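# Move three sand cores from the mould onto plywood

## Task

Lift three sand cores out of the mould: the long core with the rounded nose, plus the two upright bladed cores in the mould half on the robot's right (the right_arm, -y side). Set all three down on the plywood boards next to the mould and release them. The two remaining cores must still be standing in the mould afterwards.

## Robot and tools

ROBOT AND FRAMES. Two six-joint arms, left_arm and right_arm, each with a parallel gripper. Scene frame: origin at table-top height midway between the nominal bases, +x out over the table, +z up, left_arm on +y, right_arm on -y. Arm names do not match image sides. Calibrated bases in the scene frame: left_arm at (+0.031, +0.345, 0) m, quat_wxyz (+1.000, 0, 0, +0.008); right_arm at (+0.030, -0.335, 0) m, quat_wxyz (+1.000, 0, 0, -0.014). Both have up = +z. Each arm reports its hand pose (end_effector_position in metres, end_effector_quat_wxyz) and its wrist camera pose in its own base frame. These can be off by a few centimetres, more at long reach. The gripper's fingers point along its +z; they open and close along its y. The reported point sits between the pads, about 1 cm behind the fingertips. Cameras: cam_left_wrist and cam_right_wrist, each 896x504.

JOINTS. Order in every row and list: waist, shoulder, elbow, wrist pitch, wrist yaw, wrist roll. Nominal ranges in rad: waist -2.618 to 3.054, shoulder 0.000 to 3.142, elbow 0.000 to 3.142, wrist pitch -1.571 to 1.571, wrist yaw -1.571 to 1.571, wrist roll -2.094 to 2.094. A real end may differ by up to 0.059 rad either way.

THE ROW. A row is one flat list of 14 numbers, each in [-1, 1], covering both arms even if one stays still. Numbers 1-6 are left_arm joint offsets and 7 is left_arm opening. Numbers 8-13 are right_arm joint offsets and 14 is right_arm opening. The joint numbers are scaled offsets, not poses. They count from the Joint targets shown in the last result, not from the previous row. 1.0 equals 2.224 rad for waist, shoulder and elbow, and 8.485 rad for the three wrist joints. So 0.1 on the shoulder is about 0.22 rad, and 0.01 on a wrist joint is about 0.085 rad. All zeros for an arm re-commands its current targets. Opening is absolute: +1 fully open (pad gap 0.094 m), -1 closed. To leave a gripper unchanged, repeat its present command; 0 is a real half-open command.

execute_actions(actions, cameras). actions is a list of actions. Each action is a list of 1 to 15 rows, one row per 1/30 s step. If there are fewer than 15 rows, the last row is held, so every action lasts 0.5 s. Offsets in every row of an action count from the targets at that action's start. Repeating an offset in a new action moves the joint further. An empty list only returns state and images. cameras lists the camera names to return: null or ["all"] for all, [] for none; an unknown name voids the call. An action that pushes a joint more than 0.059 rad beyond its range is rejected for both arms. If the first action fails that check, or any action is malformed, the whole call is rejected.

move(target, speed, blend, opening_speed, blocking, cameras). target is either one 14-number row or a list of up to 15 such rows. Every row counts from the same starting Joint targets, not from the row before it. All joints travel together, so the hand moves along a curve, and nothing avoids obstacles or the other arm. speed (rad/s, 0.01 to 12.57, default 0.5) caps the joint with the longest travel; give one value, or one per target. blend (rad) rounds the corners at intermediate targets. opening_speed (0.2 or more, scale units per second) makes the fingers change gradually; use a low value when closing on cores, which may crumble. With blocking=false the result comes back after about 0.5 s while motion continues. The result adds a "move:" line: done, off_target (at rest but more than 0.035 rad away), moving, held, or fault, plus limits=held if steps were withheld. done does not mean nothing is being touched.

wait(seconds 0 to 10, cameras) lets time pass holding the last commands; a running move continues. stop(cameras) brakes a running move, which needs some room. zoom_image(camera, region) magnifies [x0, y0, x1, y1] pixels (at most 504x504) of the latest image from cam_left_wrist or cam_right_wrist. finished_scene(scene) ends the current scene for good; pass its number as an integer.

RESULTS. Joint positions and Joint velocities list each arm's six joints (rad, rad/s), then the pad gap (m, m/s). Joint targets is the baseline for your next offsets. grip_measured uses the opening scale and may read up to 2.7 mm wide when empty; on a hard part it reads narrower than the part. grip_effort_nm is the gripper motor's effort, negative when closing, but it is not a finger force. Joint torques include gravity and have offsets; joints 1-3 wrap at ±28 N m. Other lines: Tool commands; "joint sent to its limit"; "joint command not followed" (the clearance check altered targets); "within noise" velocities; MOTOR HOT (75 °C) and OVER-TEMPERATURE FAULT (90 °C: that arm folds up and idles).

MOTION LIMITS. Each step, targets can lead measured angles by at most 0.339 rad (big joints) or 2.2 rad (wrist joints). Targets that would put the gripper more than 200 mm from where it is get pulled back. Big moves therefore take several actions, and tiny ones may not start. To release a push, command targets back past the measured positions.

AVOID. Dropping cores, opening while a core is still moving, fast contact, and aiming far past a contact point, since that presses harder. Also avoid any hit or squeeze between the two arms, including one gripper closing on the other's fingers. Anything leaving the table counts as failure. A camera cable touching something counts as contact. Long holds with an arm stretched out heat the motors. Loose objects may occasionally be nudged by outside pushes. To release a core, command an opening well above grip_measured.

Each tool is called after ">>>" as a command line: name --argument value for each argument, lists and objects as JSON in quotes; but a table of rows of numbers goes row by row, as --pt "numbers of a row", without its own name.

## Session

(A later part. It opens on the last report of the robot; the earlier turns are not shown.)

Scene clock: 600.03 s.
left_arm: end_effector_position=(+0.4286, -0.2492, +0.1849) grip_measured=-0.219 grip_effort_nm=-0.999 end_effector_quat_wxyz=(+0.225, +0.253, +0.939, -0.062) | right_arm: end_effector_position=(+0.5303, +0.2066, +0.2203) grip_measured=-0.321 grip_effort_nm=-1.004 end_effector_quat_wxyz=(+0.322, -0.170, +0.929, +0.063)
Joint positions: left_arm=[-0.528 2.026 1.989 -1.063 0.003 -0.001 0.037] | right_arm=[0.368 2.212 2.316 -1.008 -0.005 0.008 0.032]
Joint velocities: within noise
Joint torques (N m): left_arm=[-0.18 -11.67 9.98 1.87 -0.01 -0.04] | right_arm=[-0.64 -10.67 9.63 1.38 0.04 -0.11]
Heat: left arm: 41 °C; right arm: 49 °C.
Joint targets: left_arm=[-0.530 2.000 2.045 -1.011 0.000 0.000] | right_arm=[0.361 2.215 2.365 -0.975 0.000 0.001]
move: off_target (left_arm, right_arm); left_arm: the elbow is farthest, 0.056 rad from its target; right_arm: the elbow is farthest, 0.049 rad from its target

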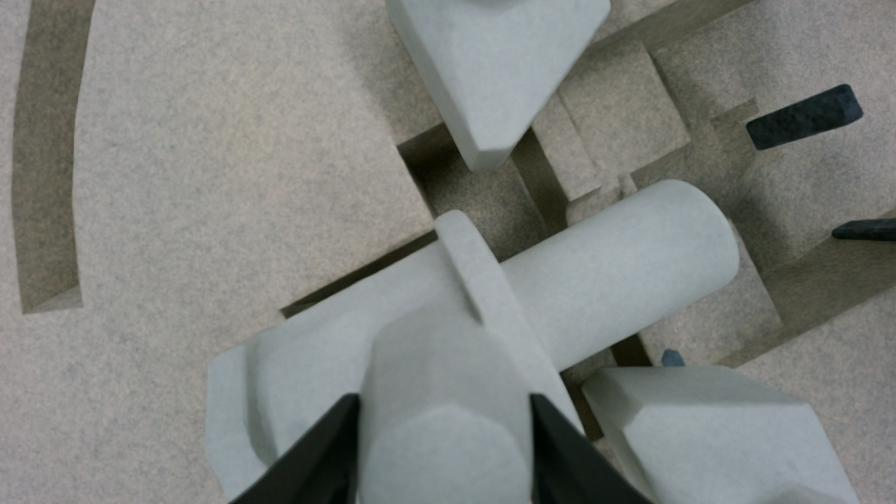

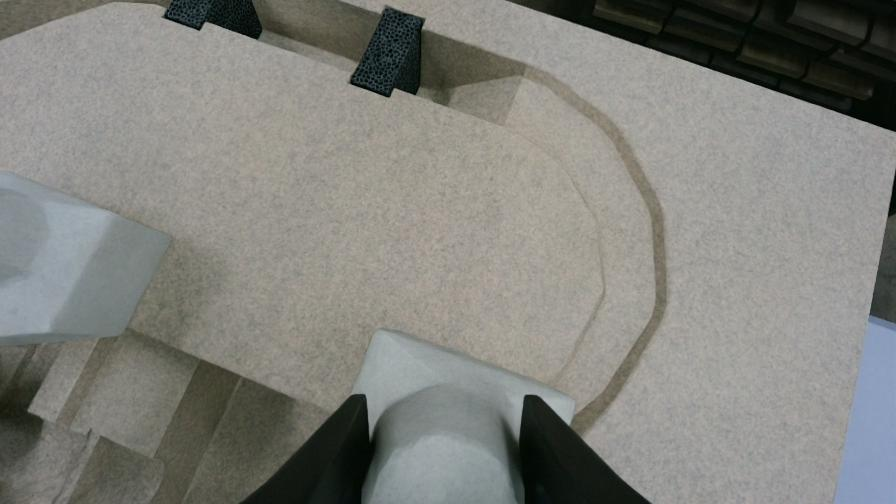

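>>> move --target '[0,0.0247,0.1326,-0.0224,0,0,-0.65,0,-0.1461,-0.1596,0.0029,0,0,-0.65]' --speed 0.25

Scene clock: 605.40 s.
left_arm: end_effector_position=(+0.4265, -0.2479, +0.2471) grip_measured=-0.219 grip_effort_nm=-0.999 end_effector_quat_wxyz=(+0.246, +0.252, +0.934, -0.068) | right_arm: end_effector_position=(+0.4687, +0.1829, +0.2374) grip_measured=-0.321 grip_effort_nm=-1.009 end_effector_quat_wxyz=(+0.301, -0.171, +0.936, +0.060)
Joint positions: left_arm=[-0.528 2.064 2.285 -1.276 0.003 -0.001 0.037] | right_arm=[0.368 1.947 2.008 -1.007 -0.005 0.008 0.032]
Joint velocities: within noise
Joint torques (N m): left_arm=[-0.27 -10.25 9.42 2.22 -0.01 -0.06] | right_arm=[-0.62 -13.75 5.93 1.56 0.03 -0.11]
Heat: left arm: 41 °C; right arm: 50 °C.
Joint targets: left_arm=[-0.530 2.055 2.340 -1.201 0.000 0.000] | right_arm=[0.361 1.890 2.010 -0.951 0.000 0.001]
move: off_target (left_arm, right_arm); left_arm: the wrist pitch is farthest, 0.075 rad from its target; right_arm: the shoulder is farthest, 0.057 rad from its target

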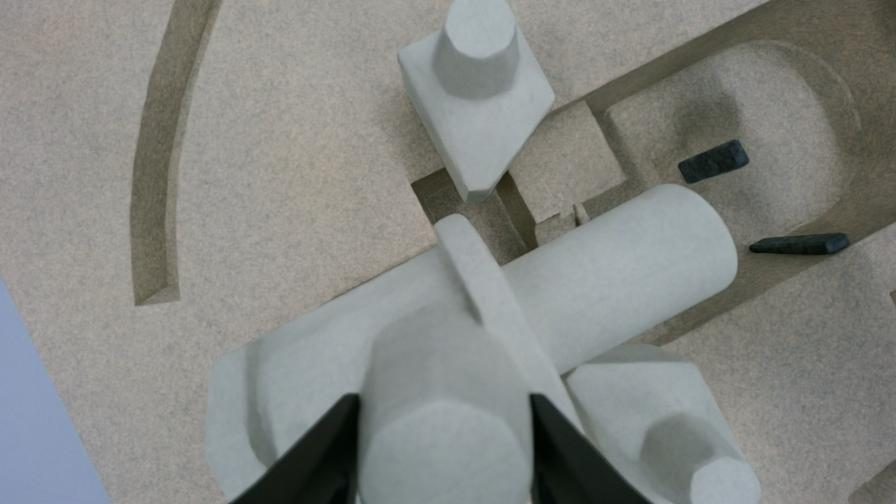

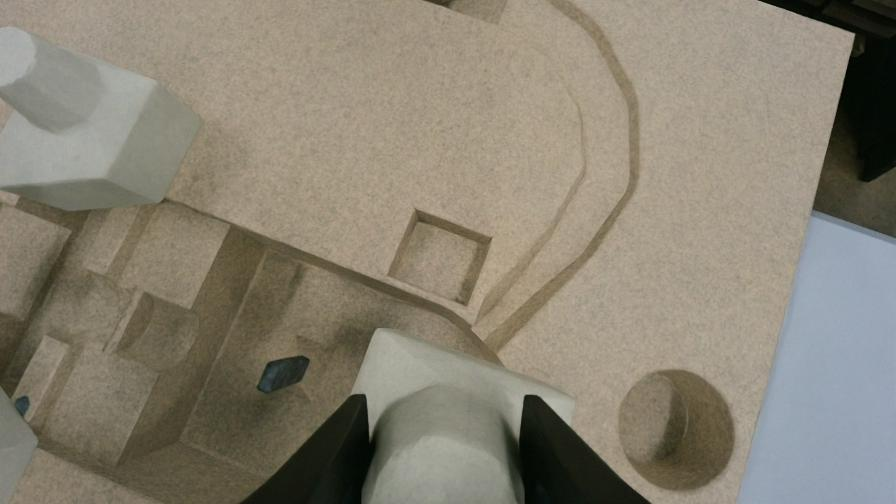

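>>> move --pt "0 -0.1326 -0.1196 -0.0039 0 0 -0.65 0 -0.1754 -0.1237 -0.0152 0 0 -0.65" --pt "0.3898 -0.2675 -0.3237 0.0137 0 0 -0.65 -0.3453 -0.3103 -0.2923 -0.007 0 0 -0.65" --pt "0.3898 -0.326 -0.5238 0.0499 0 0 -0.65 -0.3453 -0.344 -0.4811 0.0331 0 0 -0.65" --speed '[0.3,0.4,0.25]'

Scene clock: 638.30 s.
left_arm: end_effector_position=(+0.3185, +0.1136, +0.1578) grip_measured=-0.219 grip_effort_nm=-0.994 end_effector_quat_wxyz=(+0.229, -0.164, +0.959, +0.042) | right_arm: end_effector_position=(+0.2847, -0.1208, +0.1607) grip_measured=-0.321 grip_effort_nm=-1.004 end_effector_quat_wxyz=(+0.295, +0.194, +0.934, -0.060)
Joint positions: left_arm=[0.336 1.394 1.158 -0.865 -0.007 -0.001 0.037] | right_arm=[-0.403 1.16 0.934 -0.734 0.002 0.007 0.032]
Joint velocities: within noise
Joint torques (N m): left_arm=[0.12 -9.51 6.68 2.27 0.1 -0.05] | right_arm=[-0.32 -5.82 6.48 1.61 -0.03 -0.11]
Heat: left arm: 45 °C; right arm: 48 °C.
Joint targets: left_arm=[0.337 1.330 1.175 -0.777 0.000 0.000] | right_arm=[-0.407 1.125 0.940 -0.670 0.000 0.001]
move: off_target (left_arm, right_arm); left_arm: the wrist pitch is farthest, 0.087 rad from its target; right_arm: the wrist pitch is farthest, 0.064 rad from its target

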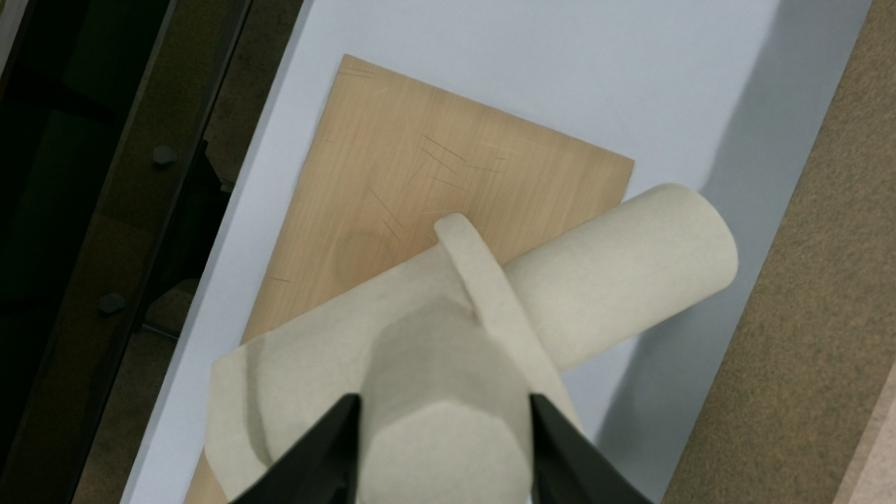

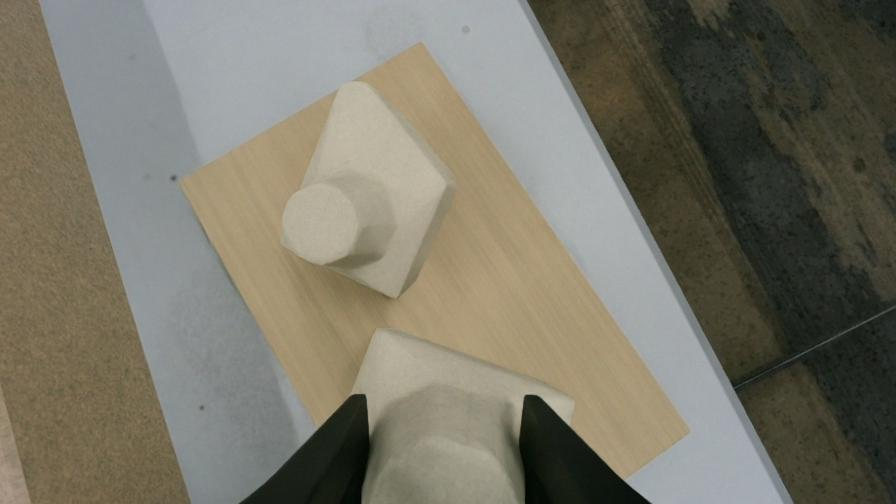

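>>> move --target '[0.0405, 0.0072, -0.0517, 0.0177, 0, 0, -0.65, 0, 0.0162, -0.0508, 0.0184, 0, 0, -0.65]' --speed 0.15

Scene clock: 670.10 s.
left_arm: end_effector_position=(+0.3124, +0.1415, +0.1330) grip_measured=-0.219 grip_effort_nm=-0.999 end_effector_quat_wxyz=(+0.242, -0.203, +0.947, +0.053) | right_arm: end_effector_position=(+0.2911, -0.1235, +0.1368) grip_measured=-0.321 grip_effort_nm=-1.004 end_effector_quat_wxyz=(+0.311, +0.193, +0.928, -0.063)
Joint positions: left_arm=[0.42 1.392 1.044 -0.722 -0.004 -0.001 0.037] | right_arm=[-0.403 1.165 0.822 -0.582 0.002 0.007 0.032]
Joint velocities: within noise
Joint torques (N m): left_arm=[0.51 -8.13 6.64 2.38 0.07 -0.05] | right_arm=[-0.29 -3.34 6.42 1.7 -0.02 -0.11]
Heat: left arm: 45 °C; right arm: 42 °C.
Joint targets: left_arm=[0.427 1.346 1.060 -0.627 0.000 0.000] | right_arm=[-0.407 1.161 0.827 -0.514 0.000 0.001]
move: off_target (left_arm, right_arm); left_arm: the wrist pitch is farthest, 0.095 rad from its target; right_arm: the wrist pitch is farthest, 0.068 rad from its target

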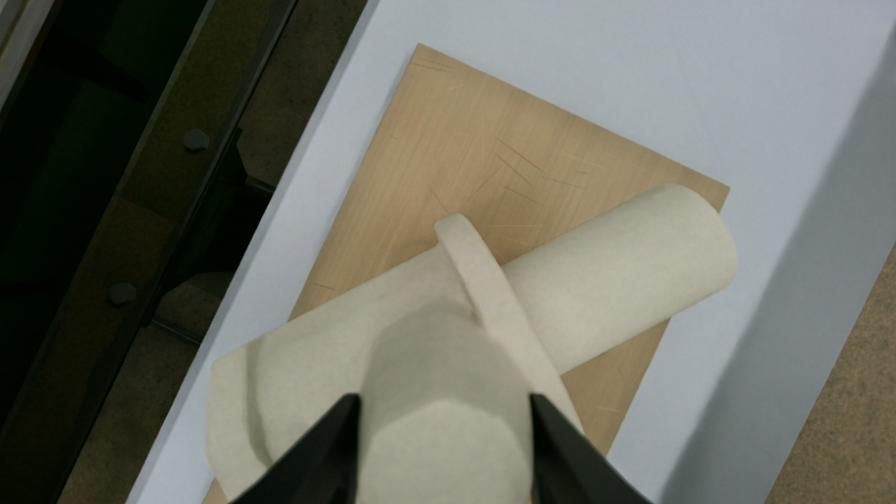

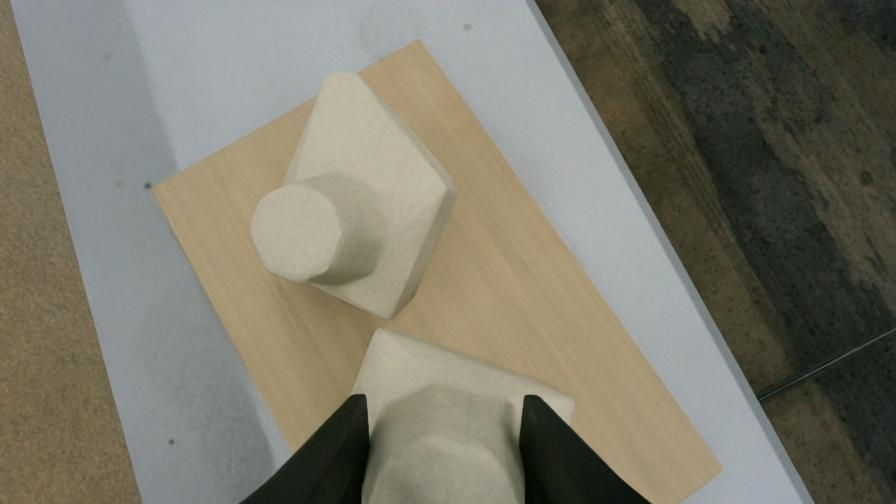

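>>> move --target '[0, 0.0045, -0.031, 0.0106, 0, 0, -0.65, 0, 0.0125, -0.0382, 0.0136, 0, 0, -0.65]' --speed 0.12

>>> move --target '[0, 0.002, -0.0207, 0.0071, 0, 0, -0.65, 0, 0.004, -0.0112, 0.004, 0, 0, -0.65]' --speed 0.12

Scene clock: 677.27 s.
left_arm: end_effector_position=(+0.3135, +0.1420, +0.1179) grip_measured=-0.219 grip_effort_nm=-1.004 end_effector_quat_wxyz=(+0.250, -0.203, +0.945, +0.055) | right_arm: end_effector_position=(+0.2946, -0.1250, +0.1143) grip_measured=-0.321 grip_effort_nm=-1.004 end_effector_quat_wxyz=(+0.315, +0.193, +0.927, -0.064)
Joint positions: left_arm=[0.42 1.392 0.975 -0.637 -0.004 -0.001 0.037] | right_arm=[-0.403 1.19 0.741 -0.466 0.002 0.007 0.032]
Joint velocities: within noise
Joint torques (N m): left_arm=[0.53 -7.43 6.52 2.49 0.08 -0.08] | right_arm=[-0.32 -3.23 6.12 1.73 -0.03 -0.11]
Heat: left arm: 45 °C; right arm: 42 °C.
Joint targets: left_arm=[0.427 1.356 0.991 -0.537 0.000 0.000] | right_arm=[-0.407 1.189 0.742 -0.398 0.000 0.001]
move: off_target (left_arm, right_arm); left_arm: the wrist pitch is farthest, 0.100 rad from its target; right_arm: the wrist pitch is farthest, 0.068 rad from its target

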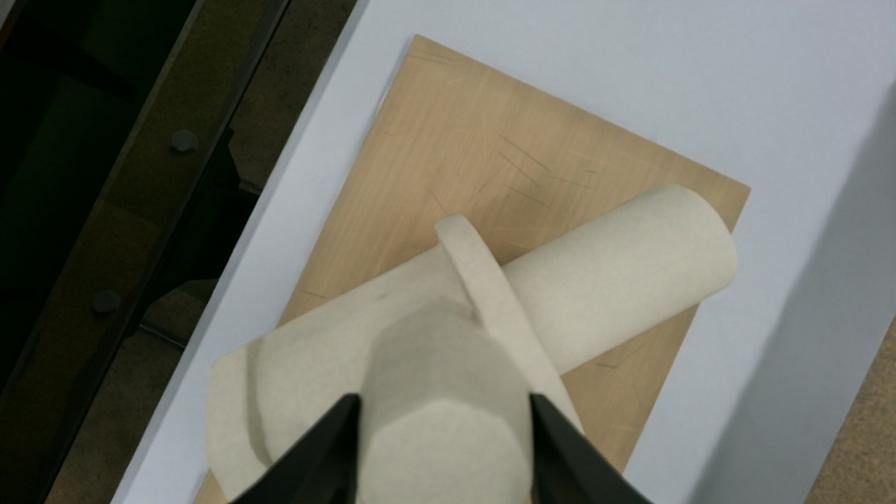

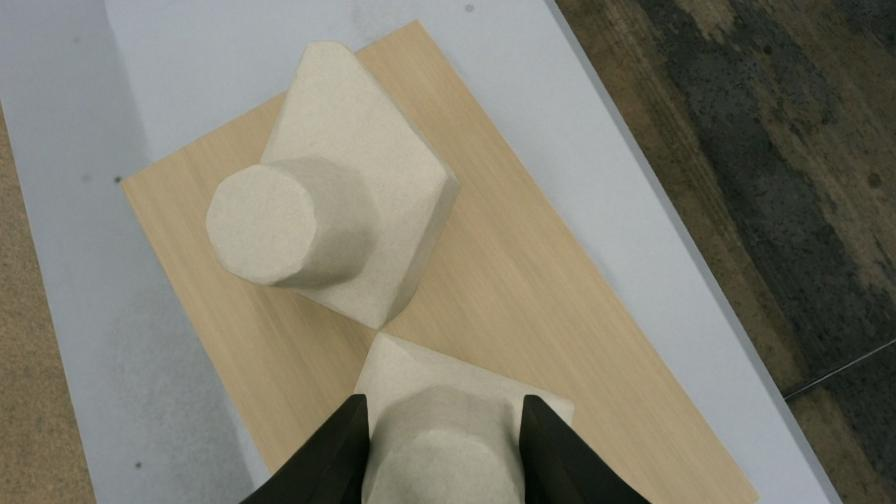

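Scene clock: 678.27 s.
left_arm: end_effector_position=(+0.3142, +0.1423, +0.1088) grip_measured=-0.219 grip_effort_nm=-1.009 end_effector_quat_wxyz=(+0.256, -0.202, +0.944, +0.056) | right_arm: end_effector_position=(+0.2985, -0.1267, +0.1121) grip_measured=-0.323 grip_effort_nm=-1.009 end_effector_quat_wxyz=(+0.326, +0.192, +0.923, -0.066)
Joint positions: left_arm=[0.42 1.392 0.931 -0.579 -0.004 -0.001 0.037] | right_arm=[-0.403 1.195 0.721 -0.419 0.002 0.007 0.032]
Joint velocities: within noise
Joint torques (N m): left_arm=[0.58 -6.89 6.31 2.51 0.07 -0.05] | right_arm=[-0.32 -2.99 5.68 1.59 -0.03 -0.11]
Heat: left arm: 45 °C; right arm: 42 °C.
Joint targets: left_arm=[0.427 1.360 0.945 -0.477 0.000 0.000] | right_arm=[-0.407 1.198 0.717 -0.364 0.000 0.001]
move: off_target (left_arm, right_arm); left_arm: the wrist pitch is farthest, 0.102 rad from its target; right_arm: the wrist pitch is farthest, 0.055 rad from its target

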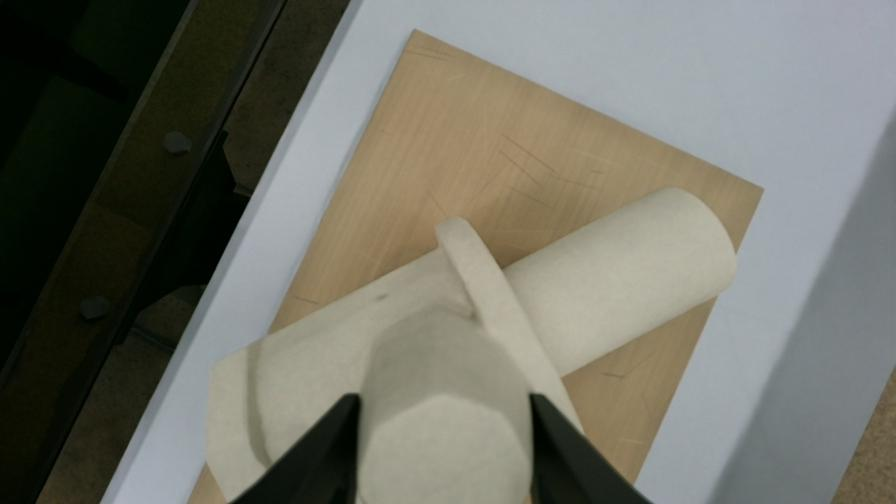

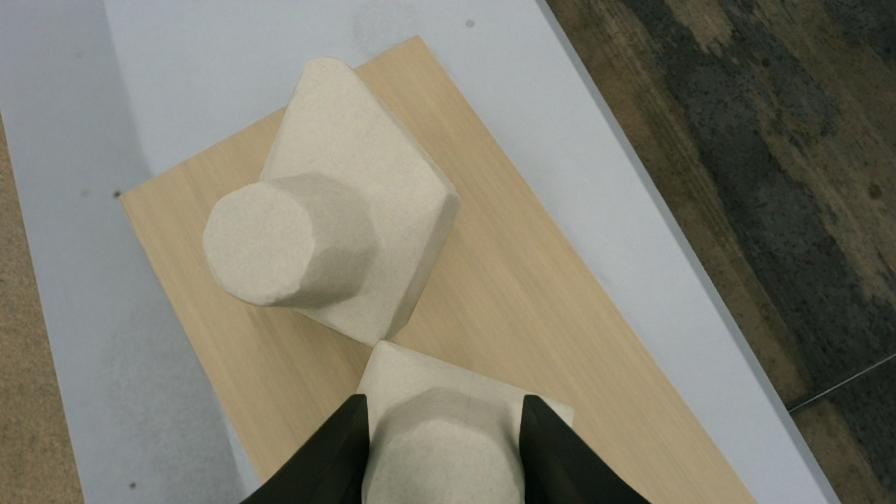

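>>> move --target '[0, 0.002, -0.0207, 0.0071, 0, 0, -0.65, 0, 0, 0, 0, 0, 0, 0.4]' --speed 0.12 --opening_speed 0.3

Scene clock: 684.40 s.
left_arm: end_effector_position=(+0.3219, +0.1451, +0.1076) grip_measured=-0.219 grip_effort_nm=-0.999 end_effector_quat_wxyz=(+0.278, -0.201, +0.937, +0.060) | right_arm: end_effector_position=(+0.3034, -0.1290, +0.1160) grip_measured=+0.397 grip_effort_nm=0.173 end_effector_quat_wxyz=(+0.338, +0.192, +0.919, -0.069)
Joint positions: left_arm=[0.42 1.392 0.902 -0.502 -0.001 -0.001 0.037] | right_arm=[-0.403 1.197 0.721 -0.391 0.003 0.007 0.066]
Joint velocities: within noise
Joint torques (N m): left_arm=[0.51 -6.65 4.96 2.42 0.02 -0.04] | right_arm=[-0.31 -3.17 5.75 1.37 -0.04 -0.11]
Heat: left arm: 45 °C; right arm: 42 °C.
Joint targets: left_arm=[0.427 1.365 0.899 -0.416 0.000 0.000] | right_arm=[-0.407 1.198 0.717 -0.364 0.000 0.001]
move: off_target (left_arm); left_arm: the wrist pitch is farthest, 0.086 rad from its target

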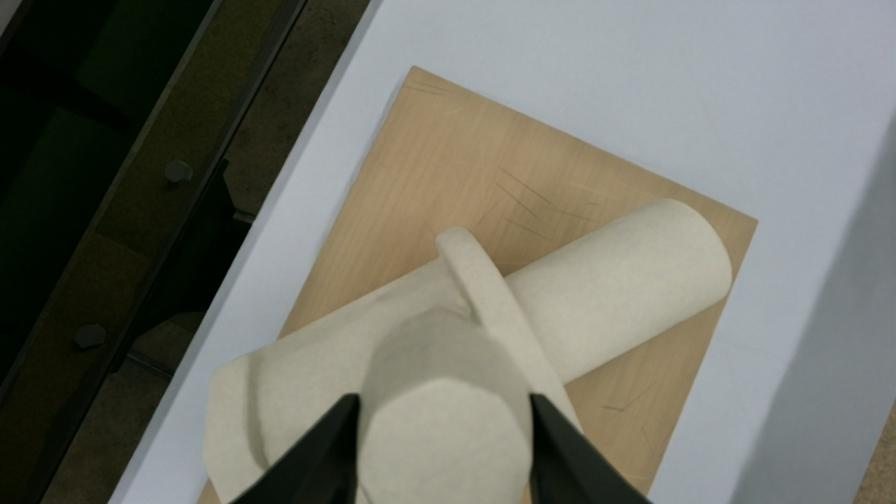

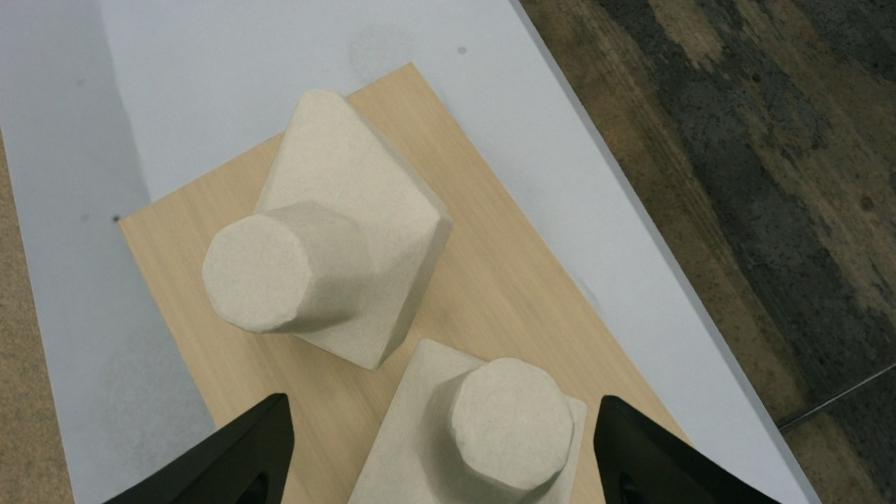

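>>> move --target '[0, 0, 0, 0, 0, 0, 0.4, 0, 0, 0, 0, 0, 0, 0.8]' --opening_speed 0.3

Scene clock: 690.00 s.
left_arm: end_effector_position=(+0.3340, +0.1504, +0.1168) grip_measured=+0.398 grip_effort_nm=0.144 end_effector_quat_wxyz=(+0.309, -0.198, +0.928, +0.066) | right_arm: end_effector_position=(+0.3035, -0.1290, +0.1161) grip_measured=+0.797 grip_effort_nm=0.173 end_effector_quat_wxyz=(+0.338, +0.192, +0.919, -0.069)
Joint positions: left_arm=[0.42 1.392 0.902 -0.437 0 -0.001 0.066] | right_arm=[-0.403 1.197 0.721 -0.39 0.003 0.007 0.084]
Joint velocities: within noise
Joint torques (N m): left_arm=[0.61 -6.65 5.07 1.8 0.03 -0.07] | right_arm=[-0.32 -3.15 5.72 1.37 -0.04 -0.11]
Heat: left arm: 45 °C; right arm: 42 °C.
Joint targets: left_arm=[0.427 1.365 0.899 -0.417 -0.001 0.000] | right_arm=[-0.407 1.198 0.717 -0.365 0.000 0.001]
move: done

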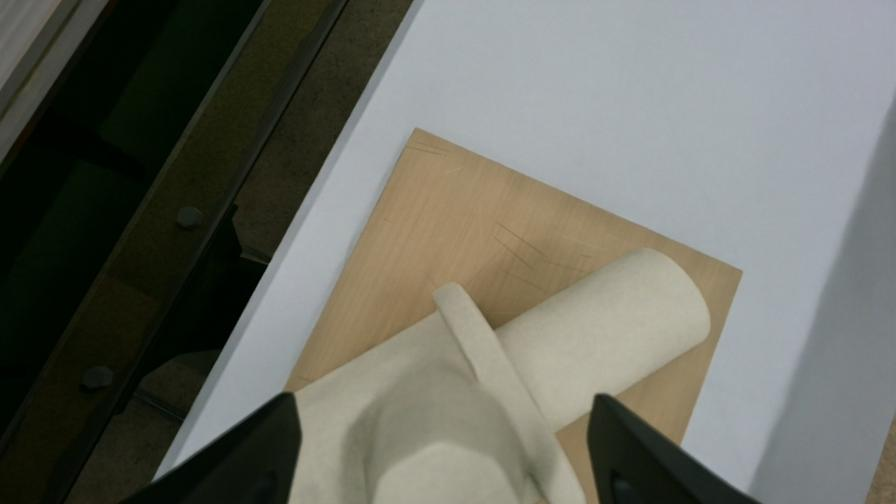

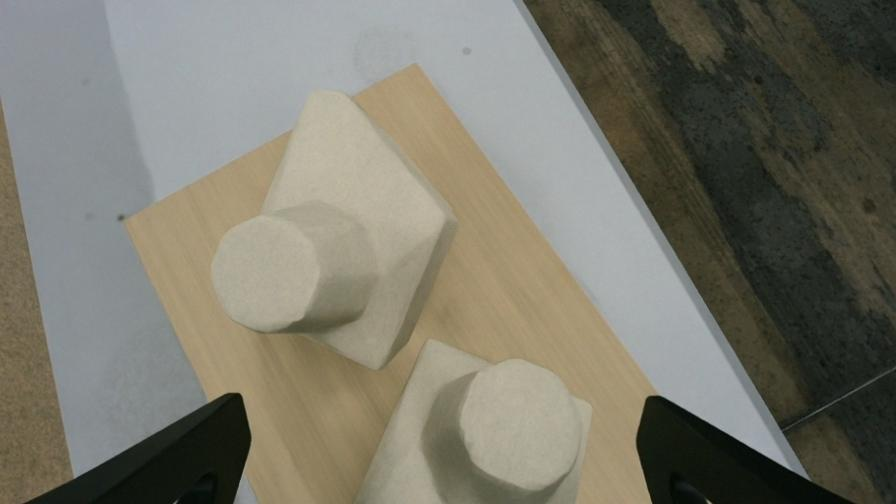

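>>> move --pt "0 0 0 0 0 0 0.85 0 0 0 0 0 0 0.9" --pt "0 -0.06 0.065 -0.033 0 0 0.85 0 -0.06 0.065 -0.033 0 0 0.9" --pt "0 -0.13 0.17 -0.07 0 0 0.85 0 -0.13 0.17 -0.07 0 0 0.9" --speed 0.25 --opening_speed 0.5

Scene clock: 698.50 s.
left_arm: end_effector_position=(+0.2690, +0.1214, +0.2665) grip_measured=+0.848 grip_effort_nm=0.149 end_effector_quat_wxyz=(+0.348, -0.195, +0.914, +0.074) | right_arm: end_effector_position=(+0.2453, -0.1042, +0.2466) grip_measured=+0.897 grip_effort_nm=0.178 end_effector_quat_wxyz=(+0.370, +0.189, +0.906, -0.076)
Joint positions: left_arm=[0.42 1.09 1.254 -1.007 0 -0.001 0.087] | right_arm=[-0.403 0.918 1.068 -0.947 0.003 0.007 0.089]
Joint velocities: within noise
Joint torques (N m): left_arm=[0.55 -3.11 7.01 1.67 0.01 -0.05] | right_arm=[-0.32 -1.61 7.88 1.09 -0.05 -0.11]
Heat: left arm: 44 °C; right arm: 42 °C.
Joint targets: left_arm=[0.427 1.076 1.277 -1.010 -0.001 0.000] | right_arm=[-0.407 0.908 1.095 -0.958 0.000 0.001]
move: done

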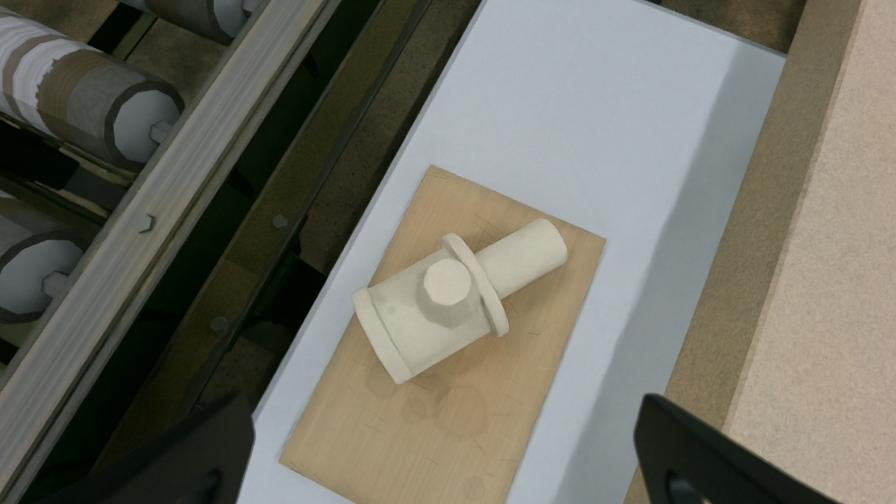

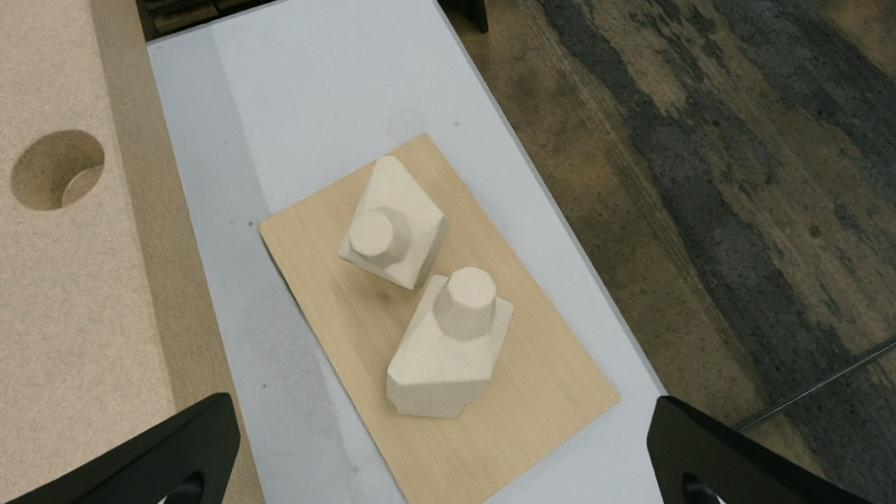

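>>> finished_scene --scene 1

The scene is finished: the task was done.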